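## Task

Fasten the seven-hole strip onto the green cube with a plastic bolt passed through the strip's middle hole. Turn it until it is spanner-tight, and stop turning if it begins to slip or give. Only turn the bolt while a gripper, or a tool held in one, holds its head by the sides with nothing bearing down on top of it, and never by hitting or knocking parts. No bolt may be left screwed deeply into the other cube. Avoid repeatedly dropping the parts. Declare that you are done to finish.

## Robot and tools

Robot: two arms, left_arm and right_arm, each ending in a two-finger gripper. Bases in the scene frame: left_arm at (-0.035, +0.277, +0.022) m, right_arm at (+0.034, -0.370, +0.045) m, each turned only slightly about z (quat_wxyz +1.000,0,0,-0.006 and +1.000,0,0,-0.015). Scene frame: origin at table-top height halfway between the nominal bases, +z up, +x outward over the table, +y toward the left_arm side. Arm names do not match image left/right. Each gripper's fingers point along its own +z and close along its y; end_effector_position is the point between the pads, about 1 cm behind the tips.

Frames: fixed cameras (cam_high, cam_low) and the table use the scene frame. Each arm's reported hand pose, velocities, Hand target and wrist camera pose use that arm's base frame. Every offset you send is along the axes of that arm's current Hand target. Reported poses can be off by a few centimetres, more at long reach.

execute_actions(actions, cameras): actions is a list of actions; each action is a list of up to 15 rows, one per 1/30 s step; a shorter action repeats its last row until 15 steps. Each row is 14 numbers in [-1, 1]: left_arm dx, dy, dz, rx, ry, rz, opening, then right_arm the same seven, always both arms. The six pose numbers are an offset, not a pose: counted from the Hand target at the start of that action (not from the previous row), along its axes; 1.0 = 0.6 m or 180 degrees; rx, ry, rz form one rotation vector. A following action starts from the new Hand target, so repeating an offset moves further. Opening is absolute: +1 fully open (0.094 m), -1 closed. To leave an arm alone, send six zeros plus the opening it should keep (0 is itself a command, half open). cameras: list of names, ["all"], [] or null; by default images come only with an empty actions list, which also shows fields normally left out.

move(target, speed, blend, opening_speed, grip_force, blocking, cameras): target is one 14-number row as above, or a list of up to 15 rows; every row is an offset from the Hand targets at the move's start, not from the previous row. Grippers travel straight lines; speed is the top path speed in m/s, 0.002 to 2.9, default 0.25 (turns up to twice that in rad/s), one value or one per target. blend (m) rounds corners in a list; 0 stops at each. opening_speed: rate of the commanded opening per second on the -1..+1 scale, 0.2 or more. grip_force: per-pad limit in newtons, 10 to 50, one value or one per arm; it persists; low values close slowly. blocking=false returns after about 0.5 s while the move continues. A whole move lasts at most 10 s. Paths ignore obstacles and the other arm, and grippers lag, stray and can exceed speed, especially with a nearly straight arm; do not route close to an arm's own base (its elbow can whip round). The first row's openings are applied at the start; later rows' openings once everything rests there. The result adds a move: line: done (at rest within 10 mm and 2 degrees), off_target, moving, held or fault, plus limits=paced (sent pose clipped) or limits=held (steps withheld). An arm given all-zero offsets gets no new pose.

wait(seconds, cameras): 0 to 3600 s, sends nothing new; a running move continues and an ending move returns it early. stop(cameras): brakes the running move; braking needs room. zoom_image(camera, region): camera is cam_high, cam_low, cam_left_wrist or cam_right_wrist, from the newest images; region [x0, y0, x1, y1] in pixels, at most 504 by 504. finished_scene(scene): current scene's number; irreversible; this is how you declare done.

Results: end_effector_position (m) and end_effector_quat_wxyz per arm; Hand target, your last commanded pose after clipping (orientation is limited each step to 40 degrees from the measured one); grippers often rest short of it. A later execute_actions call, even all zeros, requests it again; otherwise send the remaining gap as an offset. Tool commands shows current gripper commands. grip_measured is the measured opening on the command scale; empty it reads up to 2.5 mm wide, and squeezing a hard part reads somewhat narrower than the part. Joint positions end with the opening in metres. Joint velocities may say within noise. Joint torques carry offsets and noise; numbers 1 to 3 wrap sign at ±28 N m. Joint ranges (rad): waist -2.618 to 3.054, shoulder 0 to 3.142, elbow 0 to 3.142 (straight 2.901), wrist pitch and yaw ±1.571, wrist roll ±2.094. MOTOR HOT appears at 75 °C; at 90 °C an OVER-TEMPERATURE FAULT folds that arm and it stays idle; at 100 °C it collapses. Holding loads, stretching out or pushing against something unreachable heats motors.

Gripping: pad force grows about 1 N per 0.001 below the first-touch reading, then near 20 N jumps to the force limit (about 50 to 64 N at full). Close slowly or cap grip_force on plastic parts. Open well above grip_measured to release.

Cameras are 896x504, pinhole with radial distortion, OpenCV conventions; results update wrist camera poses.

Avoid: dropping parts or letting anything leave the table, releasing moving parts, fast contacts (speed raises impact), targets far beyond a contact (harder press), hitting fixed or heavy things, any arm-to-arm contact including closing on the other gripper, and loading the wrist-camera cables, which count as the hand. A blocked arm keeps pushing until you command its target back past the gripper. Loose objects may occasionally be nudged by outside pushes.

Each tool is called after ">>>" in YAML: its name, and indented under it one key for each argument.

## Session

>>> execute_actions:
  actions: []

>>> zoom_image:
  camera: "cam_high"
  region: [220, 90, 620, 504]

>>> zoom_image:
  camera: "cam_low"
  region: [300, 150, 800, 330]

Scene clock: 0.00 s.
left_arm: end_effector_position=(+0.4293, +0.0017, +0.1243) grip_measured=+1.000 end_effector_quat_wxyz=(+0.605, -0.029, +0.796, +0.014) | right_arm: end_effector_position=(+0.3997, +0.0082, +0.0958) grip_measured=+1.000 end_effector_quat_wxyz=(+0.582, +0.007, +0.813, -0.018)
Joint positions: left_arm=[-0.037 1.584 0.485 0.827 -0.093 -0.04 0.094] | right_arm=[0.061 1.562 0.365 0.868 0.095 0.009 0.094]
Joint velocities: within noise
Joint torques (N m): no reading
Heat: left arm: 28 °C; right arm: 27 °C.
Hand target: left_arm +0.4316, +0.0016, +0.1321; +0.613, -0.030, +0.789, +0.013 | right_arm +0.4015, +0.0082, +0.0999; +0.586, +0.007, +0.810, -0.018
Tool commands: left_gripper/opening=+1.0 right_gripper/opening=+1.0
camera_calibration:
cam_left_wrist: T_world_to_cam=[[0.06855, -0.99762, 0.00715, -0.02921], [-0.64636, -0.04987, -0.7614, 0.40878], [0.75994, 0.04757, -0.64824, -0.1566]] pos_world=[0.38522, -0.0013, 0.20994]
cam_right_wrist: T_world_to_cam=[[-0.0029, -0.99992, 0.01245, 0.01049], [-0.67545, -0.00722, -0.73737, 0.37904], [0.7374, -0.01055, -0.67538, -0.14524]] pos_world=[0.36315, 0.01169, 0.18127]

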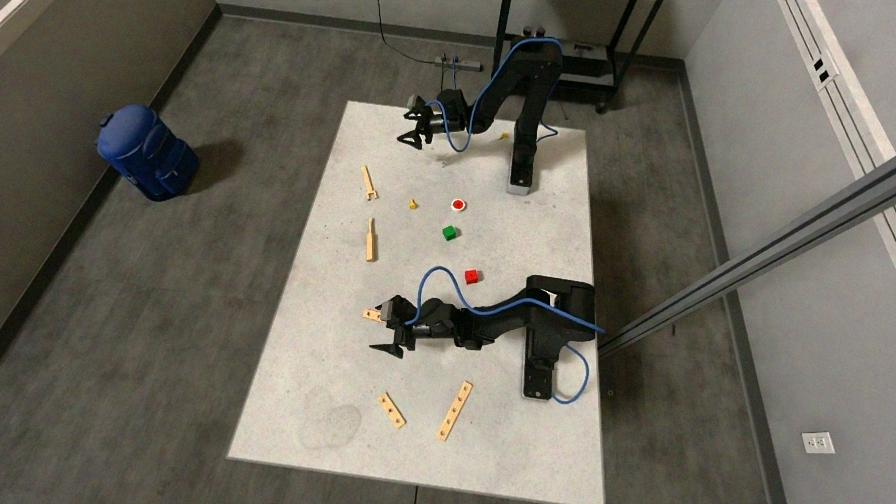

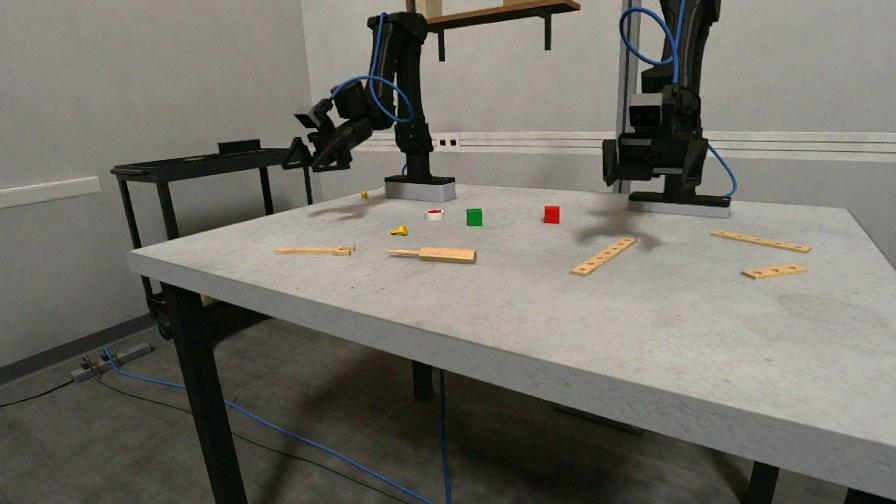

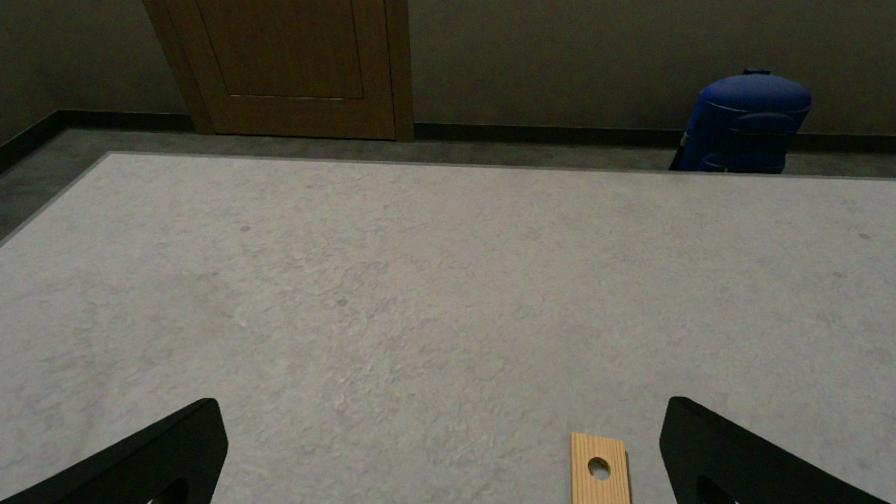

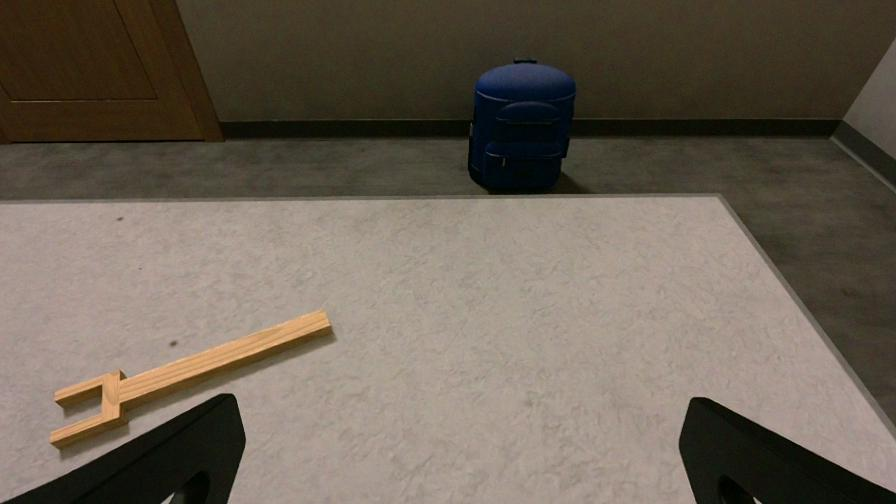

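Scaled by 1.217.

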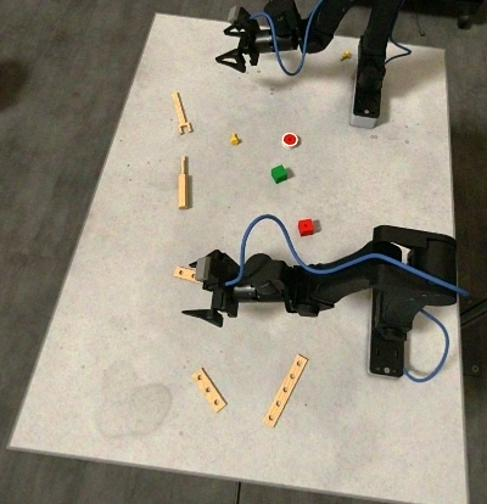

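Scaled by 1.008.

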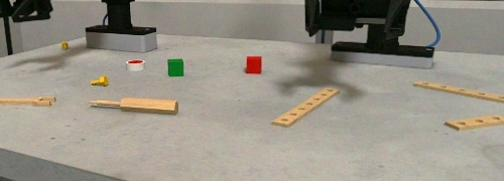

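>>> zoom_image:
  camera: "cam_low"
  region: [540, 220, 840, 300]

>>> zoom_image:
  camera: "cam_high"
  region: [340, 180, 500, 330]

>>> zoom_image:
  camera: "cam_low"
  region: [340, 180, 600, 270]

Scaled by 1.680.

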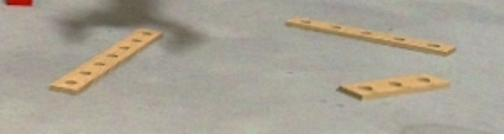

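Scaled by 3.150.

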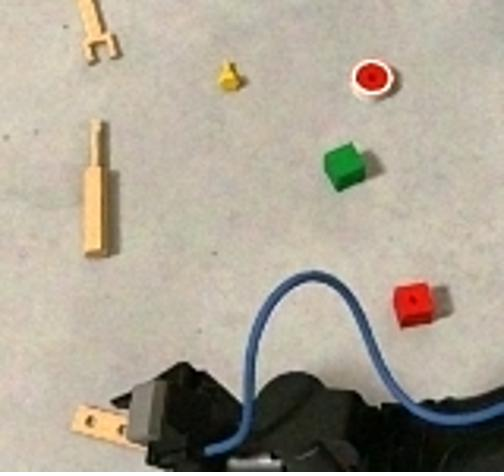

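Scaled by 1.938.

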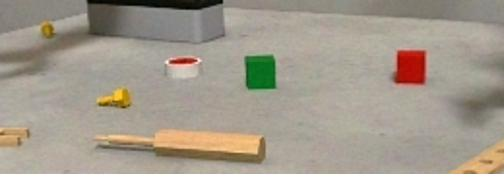

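>>> move:
  target: [-0.021,-0.0738,-0.1825,0.0089,0.4206,0.0206,1,-0.0097,0.3912,-0.3175,-0.0122,0.399,-0.0048,1]
  speed: 0.25
  cameras: ["all"]

Scene clock: 65.00 s.
left_arm: end_effector_position=(+0.3287, -0.0449, +0.1685) grip_measured=+1.000 end_effector_quat_wxyz=(-0.003, +0.000, +1.000, +0.004) | right_arm: end_effector_position=(+0.2275, +0.2449, +0.1563) grip_measured=+1.000 end_effector_quat_wxyz=(-0.002, -0.002, +1.000, -0.005)
Joint positions: left_arm=[-0.143 1.822 1.759 -1.516 -0.007 -0.142 0.094] | right_arm=[0.822 1.827 1.717 -1.471 0.005 0.818 0.094]
Joint torques (N m): left_arm=[-0.44 -8.73 8.94 0.17 0.05 -0.05] | right_arm=[0.06 -6.15 10.56 -0.03 -0.04 0.05]
Heat: left arm: 36 °C; right arm: 32 °C.
Hand target: left_arm +0.3317, -0.0485, +0.1722; +0.000, +0.000, +1.000, +0.000 | right_arm +0.2302, +0.2500, +0.1597; +0.000, +0.000, +1.000, +0.000
Off the commanded pose: left_arm 0.006 m, 1 deg | right_arm 0.007 m, 1 deg.
move: done
cam_left_wrist: T_world_to_cam=[[-0.00519, -0.99987, -0.01524, -0.04119], [-0.9046, -0.0018, 0.42626, 0.26201], [-0.42623, 0.016, -0.90447, 0.38229]] pos_world=[0.39974, -0.04683, 0.23346]
cam_right_wrist: T_world_to_cam=[[0.00394, -0.99978, -0.02054, 0.24963], [-0.91438, -0.01191, 0.40469, 0.18607], [-0.40485, 0.01718, -0.91422, 0.31562]] pos_world=[0.29693, 0.24637, 0.21838]

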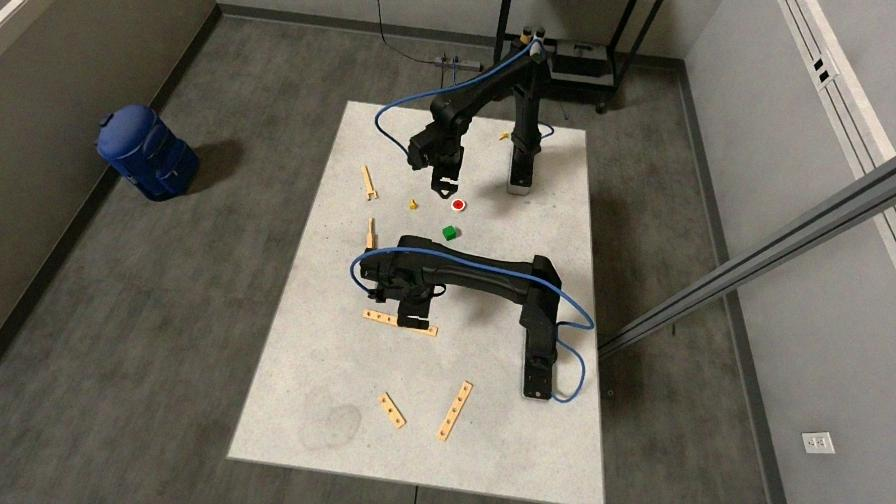

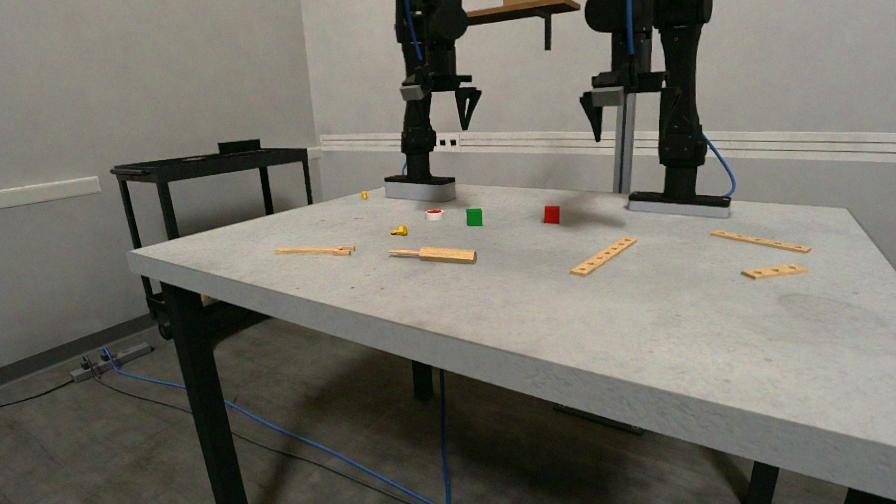

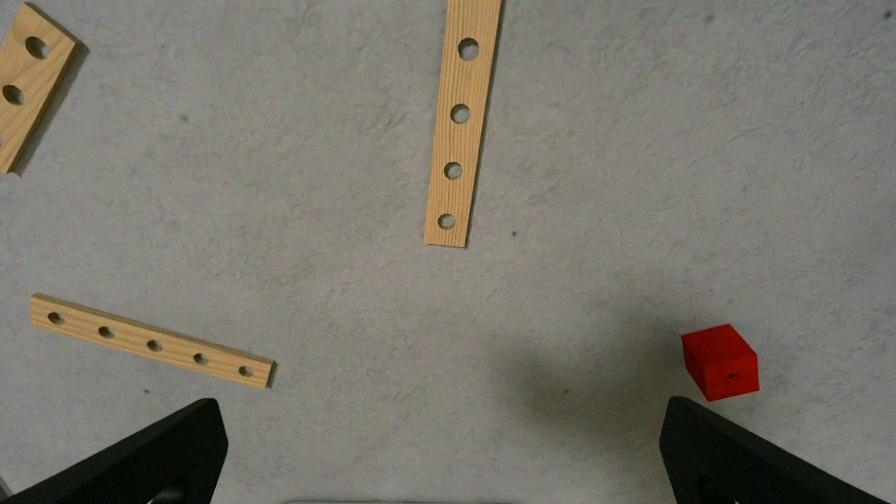

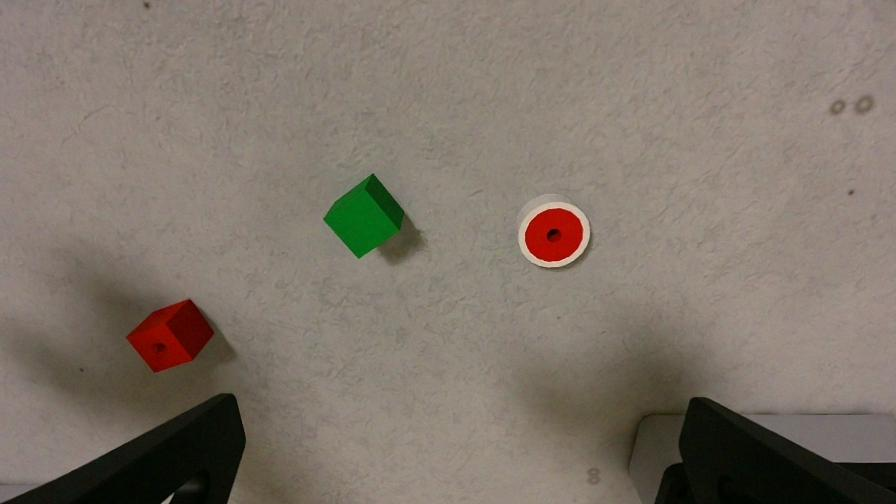

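>>> zoom_image:
  camera: "cam_right_wrist"
  region: [300, 150, 440, 280]

>>> zoom_image:
  camera: "cam_low"
  region: [380, 190, 580, 270]

>>> zoom_image:
  camera: "cam_high"
  region: [400, 180, 500, 260]

Scaled by 3.600.

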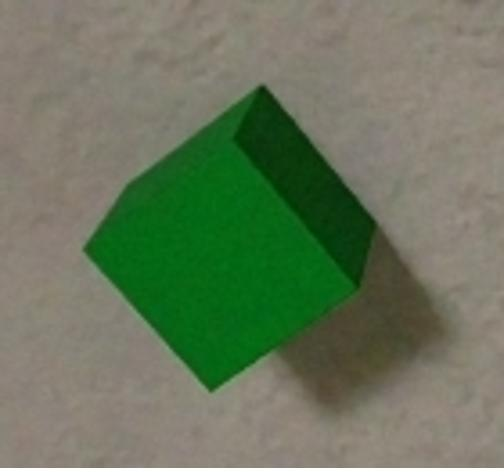

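Scaled by 2.520.

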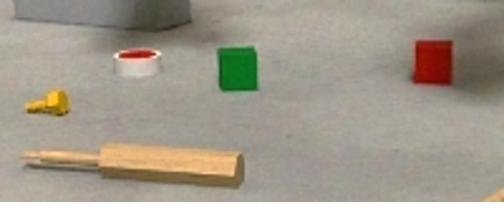

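Scaled by 5.040.

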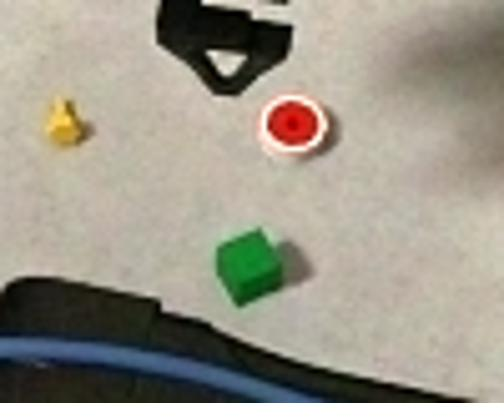

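>>> move:
  target: [0,0,0,0,0,0,1,0.05,0.0667,0.0833,0,0,-0.8889,1]
  speed: 0.4
  cameras: ["cam_right_wrist"]

>>> zoom_image:
  camera: "cam_right_wrist"
  region: [300, 150, 600, 450]

Scene clock: 81.03 s.
left_arm: end_effector_position=(+0.3286, -0.0450, +0.1685) grip_measured=+1.000 end_effector_quat_wxyz=(-0.003, +0.000, +1.000, +0.004) | right_arm: end_effector_position=(+0.2043, +0.2915, +0.1194) grip_measured=+1.000 end_effector_quat_wxyz=(-0.012, +0.984, -0.180, +0.008)
Joint positions: left_arm=[-0.143 1.822 1.759 -1.516 -0.007 -0.142 0.094] | right_arm=[0.959 1.866 1.621 -1.297 0.004 -1.821 0.094]
Joint torques (N m): left_arm=[-0.5 -8.76 8.9 0.2 0.08 -0.05] | right_arm=[0.28 -6.54 6.05 0.11 -0.06 -0.08]
Heat: left arm: 33 °C; right arm: 30 °C.
Hand target: left_arm +0.3317, -0.0485, +0.1722; +0.000, +0.000, +1.000, +0.000 | right_arm +0.2002, +0.2900, +0.1097; +0.001, +0.985, -0.174, +0.000
Off the commanded pose: left_arm 0.006 m, 1 deg | right_arm 0.011 m, 2 deg.
move: off_target (right_arm)
cam_right_wrist: T_world_to_cam=[[0.35367, 0.93536, -0.00454, -0.34193], [0.85281, -0.32046, 0.41234, -0.09166], [0.38423, -0.1497, -0.91102, 0.15868]] pos_world=[0.13813, 0.31421, 0.1808]

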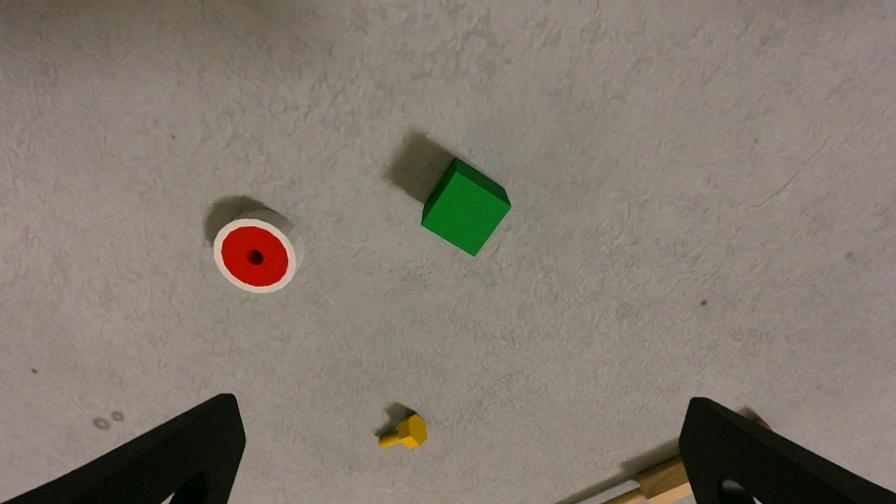

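Scaled by 1.680.

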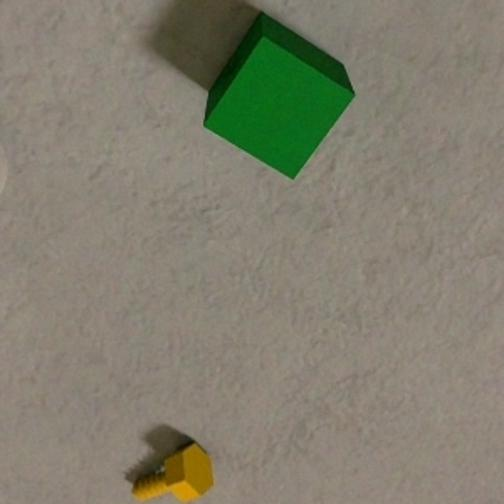

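>>> zoom_image:
  camera: "cam_right_wrist"
  region: [410, 145, 520, 265]

Scaled by 4.200.

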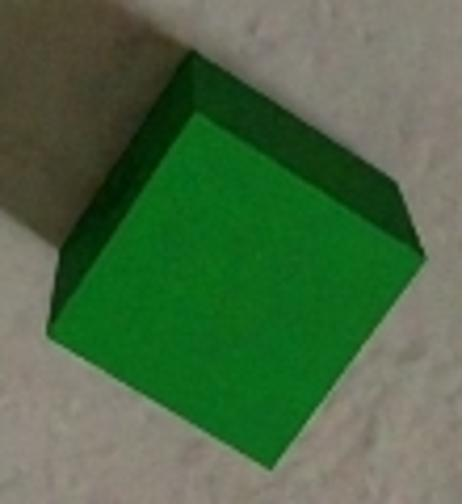

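>>> move:
  target: [0,0,0,0,0,0,1,0.0054,-0.0144,0.05,0,0,0.6833,0.3]
  speed: 0.4
  cameras: ["cam_right_wrist"]

Scene clock: 114.47 s.
left_arm: end_effector_position=(+0.3286, -0.0450, +0.1685) grip_measured=+1.000 end_effector_quat_wxyz=(-0.003, +0.000, +1.000, +0.004) | right_arm: end_effector_position=(+0.2087, +0.2977, +0.0890) grip_measured=+0.302 end_effector_quat_wxyz=(+0.008, -0.319, +0.948, +0.003)
Joint positions: left_arm=[-0.143 1.822 1.759 -1.516 -0.007 -0.142 0.094] | right_arm=[0.959 1.913 1.562 -1.202 0.004 0.309 0.061]
Joint torques (N m): left_arm=[-0.47 -8.7 8.91 0.21 0.1 -0.07] | right_arm=[0.08 -6.98 6.05 0.18 -0.06 0.04]
Heat: left arm: 31 °C; right arm: 28 °C.
Hand target: left_arm +0.3317, -0.0485, +0.1722; +0.000, +0.000, +1.000, +0.000 | right_arm +0.2062, +0.2970, +0.0796; -0.001, -0.317, +0.948, +0.000
Off the commanded pose: left_arm 0.006 m, 1 deg | right_arm 0.010 m, 1 deg.
move: done
cam_right_wrist: T_world_to_cam=[[0.60485, -0.7957, -0.03207, 0.11589], [-0.72723, -0.56832, 0.3849, 0.32514], [-0.32449, -0.20948, -0.9224, 0.29689]] pos_world=[0.26269, 0.33919, 0.15243]

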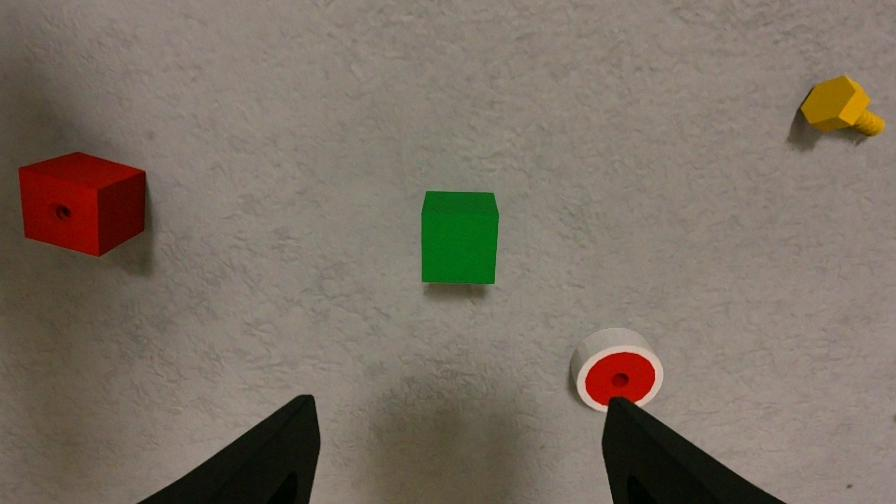

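>>> move:
  target:
    - [0,0,0,0,0,0,1,-0.0032,-0.0024,0.0833,0,0.0889,0,0.3]
    - [0,0,0,0,0,0,1,-0.0032,-0.0024,0.1877,0,0.0889,0,0.3]
  speed: [0.2,0.08]
  cameras: ["cam_right_wrist", "cam_low"]

>>> zoom_image:
  camera: "cam_low"
  region: [380, 150, 580, 270]

Scene clock: 124.43 s.
left_arm: end_effector_position=(+0.3286, -0.0450, +0.1685) grip_measured=+1.000 end_effector_quat_wxyz=(-0.003, +0.000, +1.000, +0.004) | right_arm: end_effector_position=(+0.2104, +0.2996, -0.0244) grip_measured=+0.302 end_effector_quat_wxyz=(-0.123, -0.315, +0.940, -0.045)
Joint positions: left_arm=[-0.143 1.822 1.759 -1.516 -0.007 -0.142 0.094] | right_arm=[0.924 2.303 1.666 -1.189 -0.065 0.269 0.061]
Joint torques (N m): left_arm=[-0.51 -8.69 8.88 0.22 0.07 -0.07] | right_arm=[-0.5 -9.02 5.45 -0.25 -0.15 -0.07]
Heat: left arm: 31 °C; right arm: 28 °C.
Hand target: left_arm +0.3317, -0.0485, +0.1722; +0.000, +0.000, +1.000, +0.000 | right_arm +0.2086, +0.2969, -0.0329; -0.132, -0.314, +0.939, -0.045
Off the commanded pose: left_arm 0.006 m, 1 deg | right_arm 0.009 m, 1 deg.
move: done
cam_right_wrist: T_world_to_cam=[[0.5964, -0.80234, -0.02346, 0.11667], [-0.61719, -0.47708, 0.62568, 0.3265], [-0.5132, -0.35868, -0.77973, 0.28113]] pos_world=[0.27621, 0.35021, 0.01766]
Images, in order (width x height): cam_low 896x504, cam_right_wrist 896x504.

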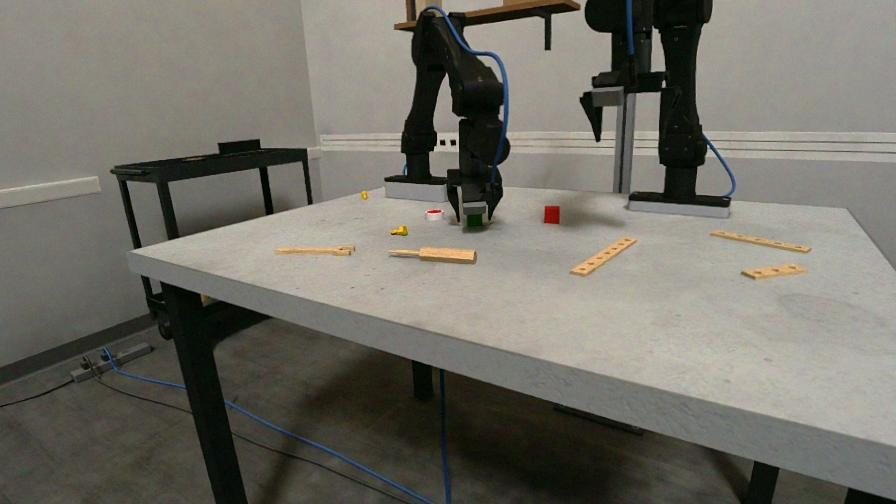

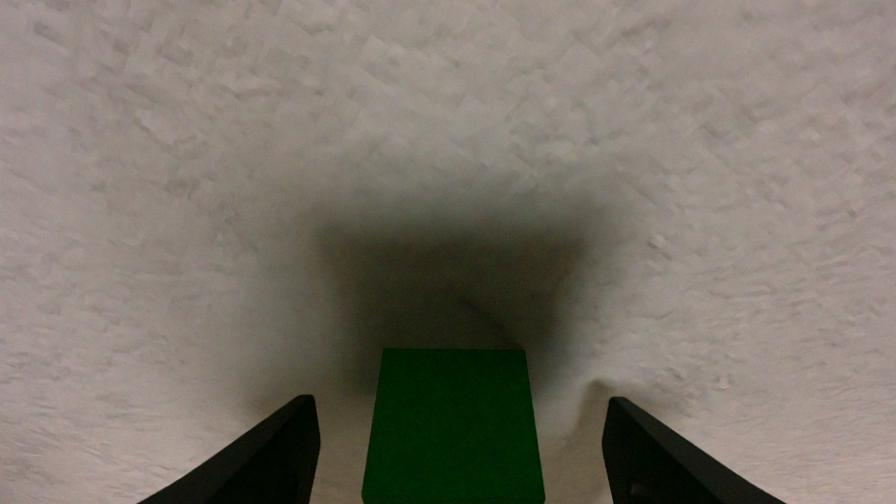

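Scaled by 2.520.

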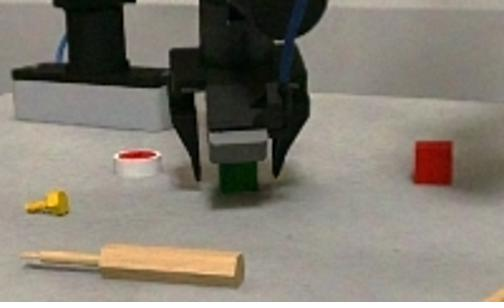

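>>> move:
  target: [0,0,0,0,0,0,1,0,0,0,0,0,0,-0.45]
  opening_speed: 0.6
  grip_force: [50, 40]

>>> move:
  target:
    - [0,0,0,0,0,0,1,0,0,-0.05,0,0,0,-0.45]
    - [0,0,0,0,0,0,1,0.06,0,-0.2,0,-0.45,0,-0.45]
  speed: [0.1,0.2]
  cameras: ["cam_right_wrist", "cam_low"]

>>> zoom_image:
  camera: "cam_low"
  region: [380, 100, 580, 270]

Scene clock: 129.23 s.
left_arm: end_effector_position=(+0.3286, -0.0450, +0.1685) grip_measured=+1.000 end_effector_quat_wxyz=(-0.003, +0.000, +1.000, +0.004) | right_arm: end_effector_position=(+0.2105, +0.2998, -0.0245) grip_measured=-0.361 end_effector_quat_wxyz=(-0.123, -0.315, +0.940, -0.044)
Joint positions: left_arm=[-0.143 1.822 1.759 -1.516 -0.007 -0.142 0.094] | right_arm=[0.924 2.303 1.666 -1.188 -0.065 0.269 0.03]
Joint torques (N m): left_arm=[-0.47 -8.73 8.9 0.21 0.08 -0.08] | right_arm=[-0.5 -9.02 5.46 -0.25 -0.15 -0.07]
Heat: left arm: 31 °C; right arm: 28 °C.
Hand target: left_arm +0.3317, -0.0485, +0.1722; +0.000, +0.000, +1.000, +0.000 | right_arm +0.2085, +0.2969, -0.0329; -0.132, -0.314, +0.939, -0.044
Off the commanded pose: left_arm 0.006 m, 1 deg | right_arm 0.009 m, 1 deg.
grip_force (N): 50, 40
move: done

Scene clock: 134.57 s.
left_arm: end_effector_position=(+0.3286, -0.0450, +0.1685) grip_measured=+1.000 end_effector_quat_wxyz=(-0.003, +0.000, +1.000, +0.004) | right_arm: end_effector_position=(+0.2085, +0.3000, +0.0944) grip_measured=-0.361 end_effector_quat_wxyz=(+0.506, -0.268, +0.801, +0.175)
Joint positions: left_arm=[-0.143 1.822 1.759 -1.516 -0.007 -0.142 0.094] | right_arm=[1.19 1.381 0.387 0.492 0.479 0.258 0.03]
Joint torques (N m): left_arm=[-0.51 -8.79 8.95 0.22 0.08 -0.06] | right_arm=[0.31 -3.75 5.89 1.38 0.29 -0.06]
Heat: left arm: 31 °C; right arm: 28 °C.
Hand target: left_arm +0.3317, -0.0485, +0.1722; +0.000, +0.000, +1.000, +0.000 | right_arm +0.2074, +0.2961, +0.0924; +0.509, -0.268, +0.800, +0.170
Off the commanded pose: left_arm 0.006 m, 1 deg | right_arm 0.005 m, 1 deg.
grip_force (N): 50, 40
move: done
cam_right_wrist: T_world_to_cam=[[0.62761, -0.7782, -0.02263, 0.10716], [-0.59619, -0.46172, -0.65679, 0.36319], [0.50067, 0.4257, -0.75373, -0.07614]] pos_world=[0.18739, 0.2835, 0.18358]
Images, in order (width x height): cam_low 896x504, cam_right_wrist 896x504.

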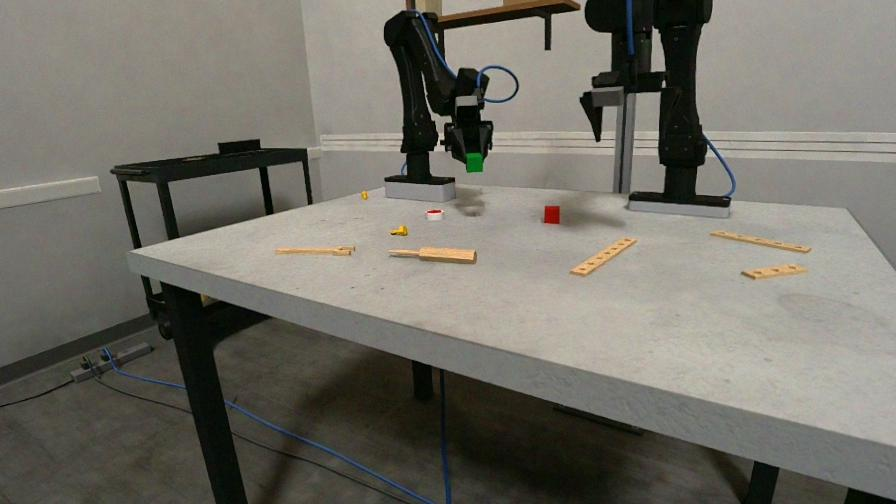

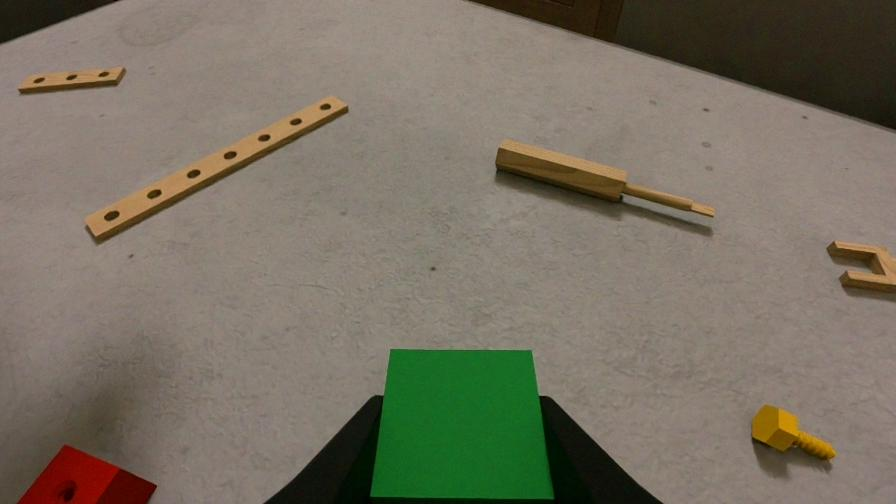

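Scaled by 2.520.

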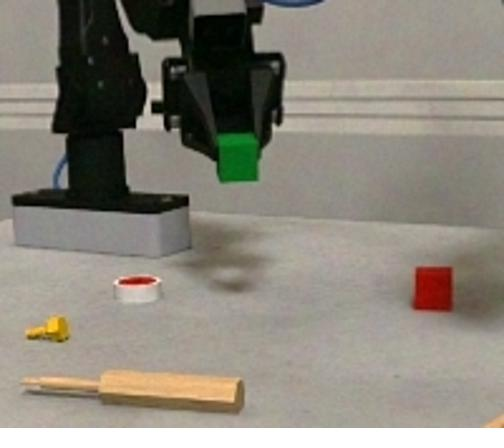

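>>> zoom_image:
  camera: "cam_low"
  region: [455, 140, 495, 180]

Scaled by 12.600.

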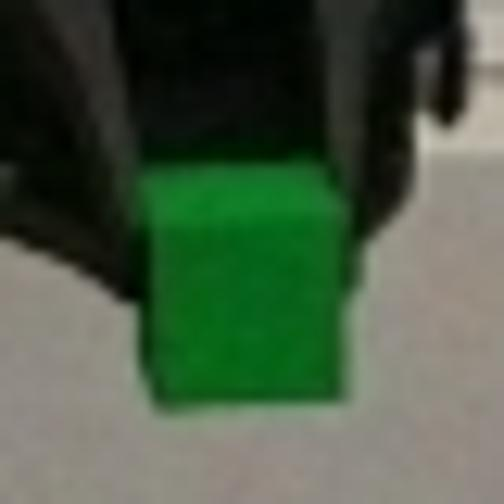

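>>> move:
  target: [0,0,0,0,0,0,1,-0.45,-0.04,-0.2,0,-0.36,0,-0.45]
  speed: 0.3
  cameras: ["cam_right_wrist", "cam_low", "cam_high"]

>>> zoom_image:
  camera: "cam_low"
  region: [380, 0, 580, 170]

Scene clock: 153.47 s.
left_arm: end_effector_position=(+0.3286, -0.0450, +0.1685) grip_measured=+1.000 end_effector_quat_wxyz=(-0.003, +0.000, +1.000, +0.004) | right_arm: end_effector_position=(+0.2321, +0.2891, +0.3575) grip_measured=-0.361 end_effector_quat_wxyz=(+0.832, -0.171, +0.455, +0.269)
Joint positions: left_arm=[-0.143 1.822 1.759 -1.516 -0.007 -0.142 0.094] | right_arm=[1.042 1.361 0.467 1.481 0.312 -0.248 0.03]
Joint torques (N m): left_arm=[-0.5 -8.65 8.83 0.19 0.07 -0.06] | right_arm=[-0.51 -2.7 10.52 1.9 -0.28 -0.05]
Heat: left arm: 31 °C; right arm: 31 °C.
Hand target: left_arm +0.3317, -0.0485, +0.1722; +0.000, +0.000, +1.000, +0.000 | right_arm +0.2263, +0.2805, +0.3878; +0.859, -0.135, +0.403, +0.287
Off the commanded pose: left_arm 0.006 m, 1 deg | right_arm 0.032 m, 8 deg.
joint sent to its limit (right arm) — joint 4 (wrist pitch), upper limit. The joint targets still meet the commanded pose.
grip_force (N): 50, 40
move: off_target (right_arm)
cam_right_wrist: T_world_to_cam=[[0.62267, -0.78049, 0.05578, 0.06362], [0.1444, 0.04456, -0.98852, 0.34543], [0.76904, 0.62358, 0.14045, -0.32417]] pos_world=[0.15981, 0.23641, 0.38345]
Images, in order (width x height): cam_high 896x504, cam_low 896x504, cam_right_wrist 896x504.

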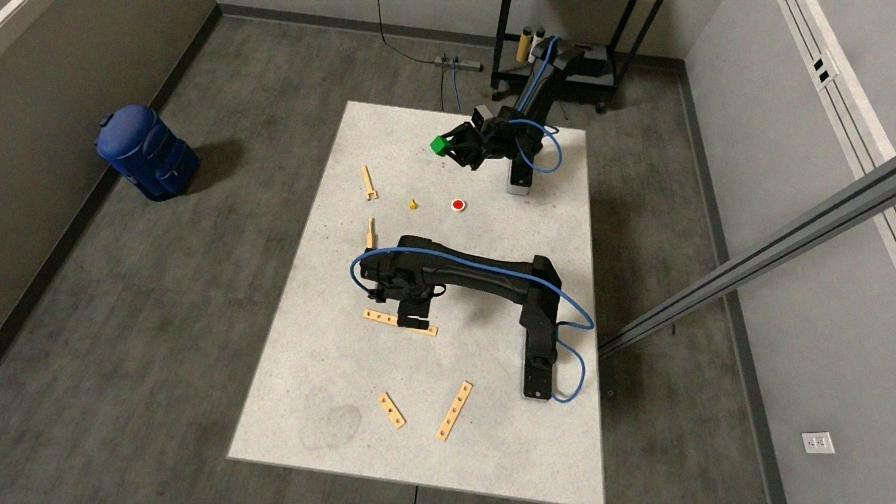

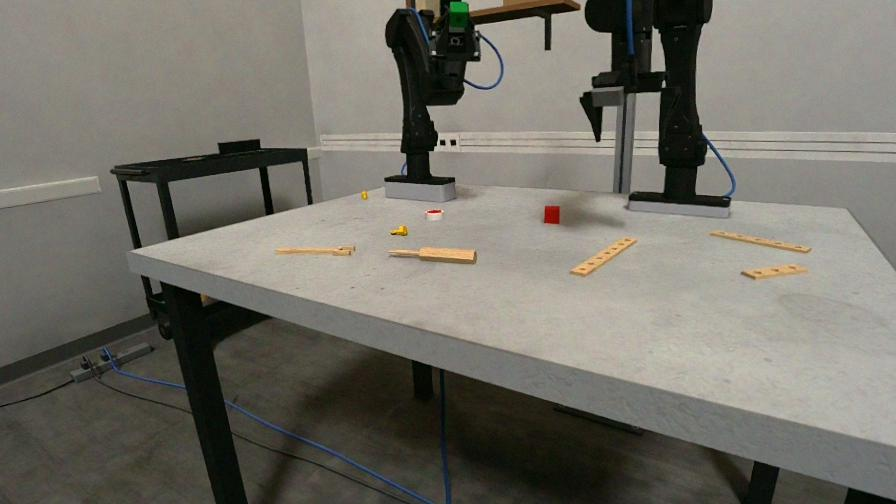

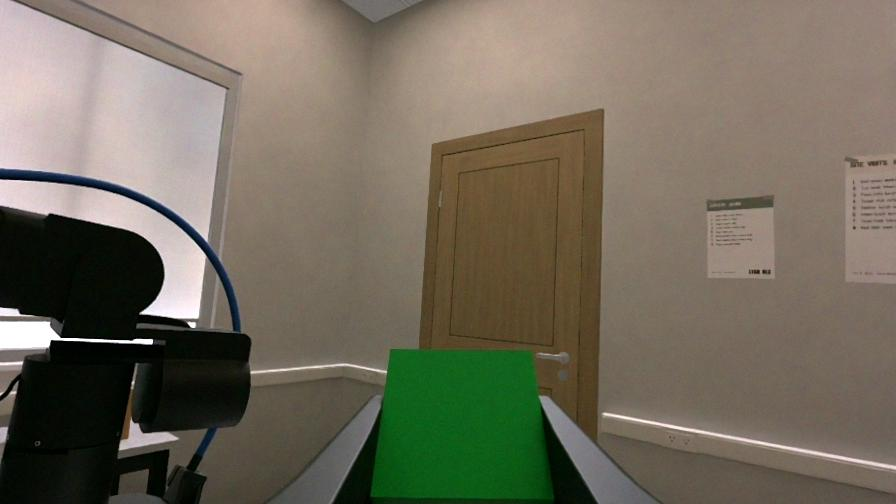

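Scaled by 2.520.

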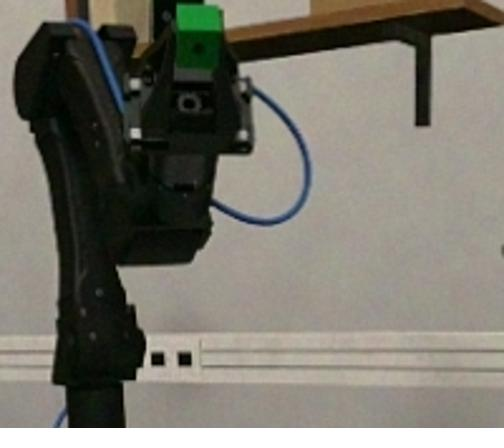

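>>> zoom_image:
  camera: "cam_low"
  region: [438, 0, 478, 40]

>>> zoom_image:
  camera: "cam_high"
  region: [420, 125, 460, 165]

Scaled by 12.600.

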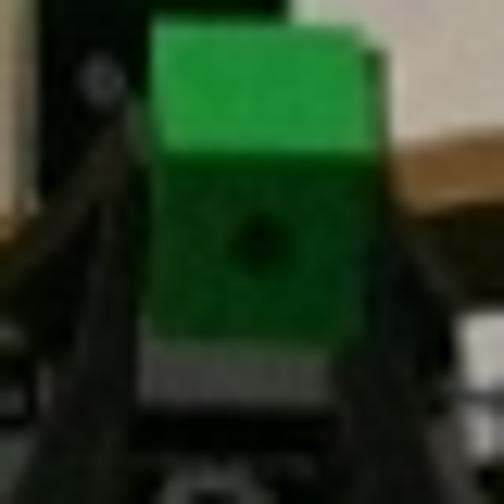

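Scaled by 12.600.

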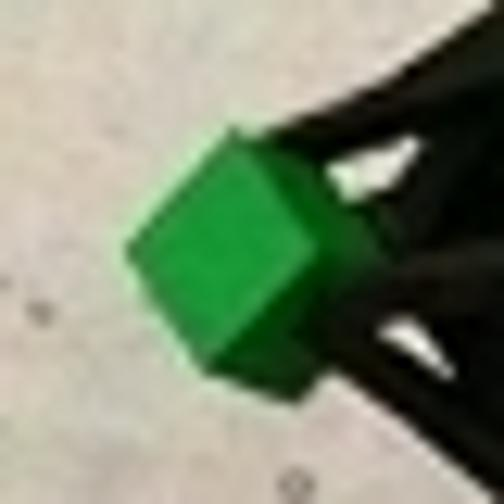

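>>> move:
  target: [0,0,0,0,0,0,1,0.4093,0.0397,-0.3617,0,0.8094,0,-0.45]
  speed: 0.3

Scene clock: 170.27 s.
left_arm: end_effector_position=(+0.3286, -0.0450, +0.1685) grip_measured=+1.000 end_effector_quat_wxyz=(-0.003, +0.000, +1.000, +0.004) | right_arm: end_effector_position=(+0.2005, +0.2885, +0.0583) grip_measured=-0.361 end_effector_quat_wxyz=(-0.133, -0.314, +0.939, -0.052)
Joint positions: left_arm=[-0.143 1.822 1.759 -1.516 -0.007 -0.142 0.094] | right_arm=[0.927 2.177 1.791 -1.463 -0.065 0.273 0.03]
Joint torques (N m): left_arm=[-0.51 -8.7 8.9 0.2 0.08 -0.04] | right_arm=[-0.49 -8.79 9.85 -0.47 -0.16 -0.07]
Heat: left arm: 31 °C; right arm: 32 °C.
Hand target: left_arm +0.3317, -0.0485, +0.1722; +0.000, +0.000, +1.000, +0.000 | right_arm +0.2041, +0.2934, +0.0602; -0.132, -0.314, +0.939, -0.044
Off the commanded pose: left_arm 0.006 m, 1 deg | right_arm 0.006 m, 1 deg.
grip_force (N): 50, 40
move: done

>>> move:
  target: [0,0,0,0,0,0,1,-0.0401,0,0.1497,0,0,0,-0.45]
  speed: 0.08
  cameras: ["cam_right_wrist", "cam_low"]

>>> zoom_image:
  camera: "cam_low"
  region: [430, 180, 530, 250]

Scene clock: 174.80 s.
left_arm: end_effector_position=(+0.3286, -0.0450, +0.1685) grip_measured=+1.000 end_effector_quat_wxyz=(-0.003, +0.000, +1.000, +0.004) | right_arm: end_effector_position=(+0.2043, +0.2939, -0.0246) grip_measured=-0.361 end_effector_quat_wxyz=(-0.125, -0.315, +0.940, -0.046)
Joint positions: left_arm=[-0.143 1.822 1.759 -1.516 -0.007 -0.142 0.094] | right_arm=[0.927 2.277 1.619 -1.171 -0.066 0.272 0.03]
Joint torques (N m): left_arm=[-0.51 -8.75 8.92 0.21 0.11 -0.06] | right_arm=[-0.42 -8.91 5.44 -0.23 -0.14 -0.07]
Heat: left arm: 31 °C; right arm: 31 °C.
Hand target: left_arm +0.3317, -0.0485, +0.1722; +0.000, +0.000, +1.000, +0.000 | right_arm +0.2029, +0.2925, -0.0327; -0.131, -0.314, +0.939, -0.044
Off the commanded pose: left_arm 0.006 m, 1 deg | right_arm 0.008 m, 1 deg.
grip_force (N): 50, 40
move: done
cam_right_wrist: T_world_to_cam=[[0.59624, -0.80249, -0.02259, 0.11582], [-0.61559, -0.47508, 0.62877, 0.31925], [-0.51531, -0.36099, -0.77726, 0.27698]] pos_world=[0.2702, 0.34461, 0.01717]
Images, in order (width x height): cam_low 896x504, cam_right_wrist 896x504.

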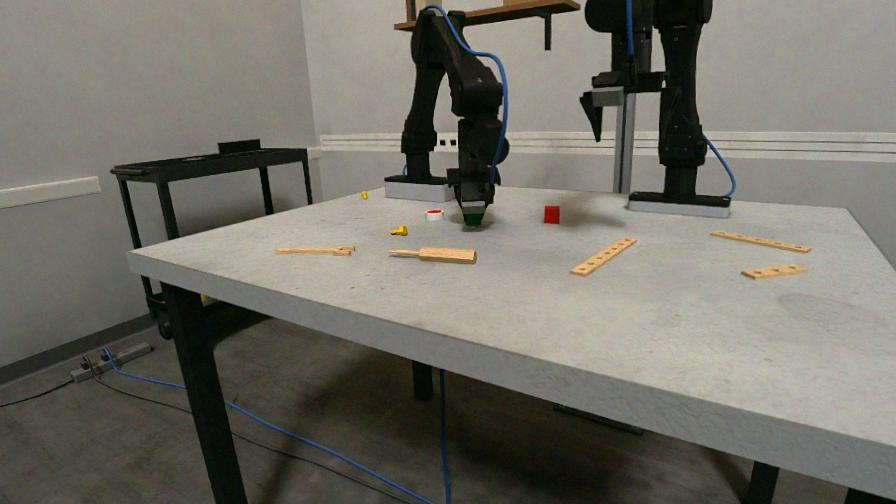

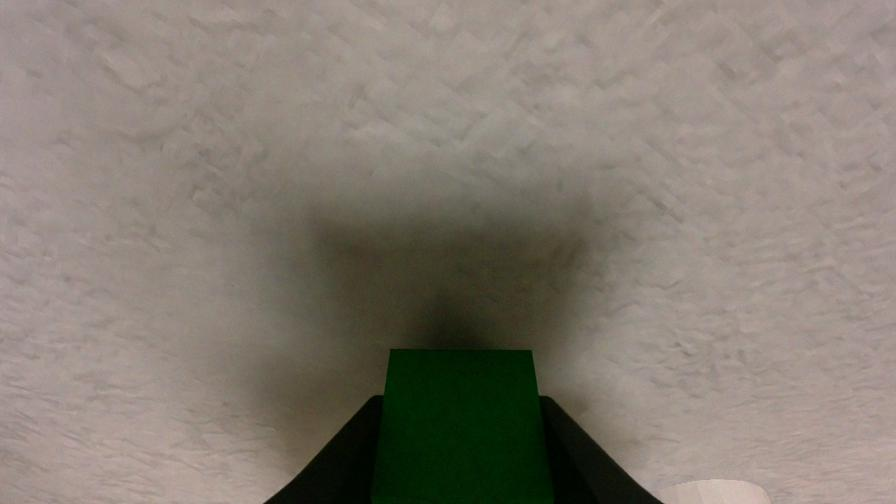

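Scaled by 5.040.

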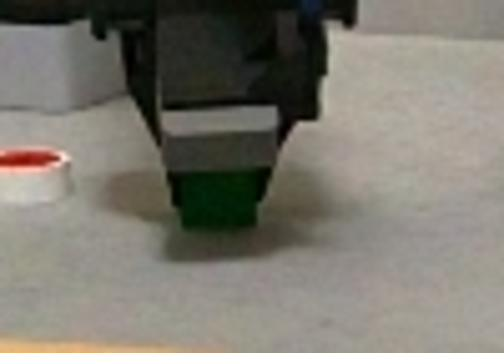

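>>> move:
  target: [0,0,0,0,0,0,1,0,0,0,0,0,0,0.2]
  opening_speed: 0.8

>>> move:
  target: [0,0,0,0,0,0,1,0,0,-0.2,0,0,0,0.2]
  speed: 0.15

Scene clock: 178.83 s.
left_arm: end_effector_position=(+0.3286, -0.0450, +0.1685) grip_measured=+1.000 end_effector_quat_wxyz=(-0.003, +0.000, +1.000, +0.004) | right_arm: end_effector_position=(+0.2050, +0.2948, -0.0249) grip_measured=+0.198 end_effector_quat_wxyz=(-0.123, -0.315, +0.940, -0.044)
Joint positions: left_arm=[-0.143 1.822 1.759 -1.516 -0.007 -0.142 0.094] | right_arm=[0.927 2.277 1.619 -1.167 -0.066 0.272 0.056]
Joint torques (N m): left_arm=[-0.47 -8.64 8.87 0.22 0.06 -0.06] | right_arm=[-0.42 -8.99 5.49 -0.25 -0.15 -0.06]
Heat: left arm: 31 °C; right arm: 31 °C.
Hand target: left_arm +0.3317, -0.0485, +0.1722; +0.000, +0.000, +1.000, +0.000 | right_arm +0.2029, +0.2924, -0.0327; -0.132, -0.314, +0.939, -0.044
Off the commanded pose: left_arm 0.006 m, 1 deg | right_arm 0.008 m, 1 deg.
grip_force (N): 50, 40
move: done

Scene clock: 180.30 s.
left_arm: end_effector_position=(+0.3286, -0.0450, +0.1685) grip_measured=+1.000 end_effector_quat_wxyz=(-0.003, +0.000, +1.000, +0.004) | right_arm: end_effector_position=(+0.2254, +0.3093, +0.0721) grip_measured=+0.198 end_effector_quat_wxyz=(-0.120, -0.313, +0.941, -0.040)
Joint positions: left_arm=[-0.143 1.822 1.759 -1.516 -0.007 -0.142 0.094] | right_arm=[0.907 2.277 2.018 -1.557 -0.066 0.257 0.056]
Joint torques (N m): left_arm=[-0.51 -8.7 8.88 0.21 0.1 -0.05] | right_arm=[-0.53 -11.88 8.98 -0.4 -0.1 -0.07]
Heat: left arm: 31 °C; right arm: 31 °C.
Hand target: left_arm +0.3317, -0.0485, +0.1722; +0.000, +0.000, +1.000, +0.000 | right_arm +0.2293, +0.3123, +0.0827; -0.131, -0.314, +0.939, -0.044
Off the commanded pose: left_arm 0.006 m, 1 deg | right_arm 0.012 m, 1 deg.
joint sent to its limit (right arm) — joint 4 (wrist pitch), lower limit. The joint targets are off in orientation, not in position.
grip_force (N): 50, 40
move: off_target (right_arm)


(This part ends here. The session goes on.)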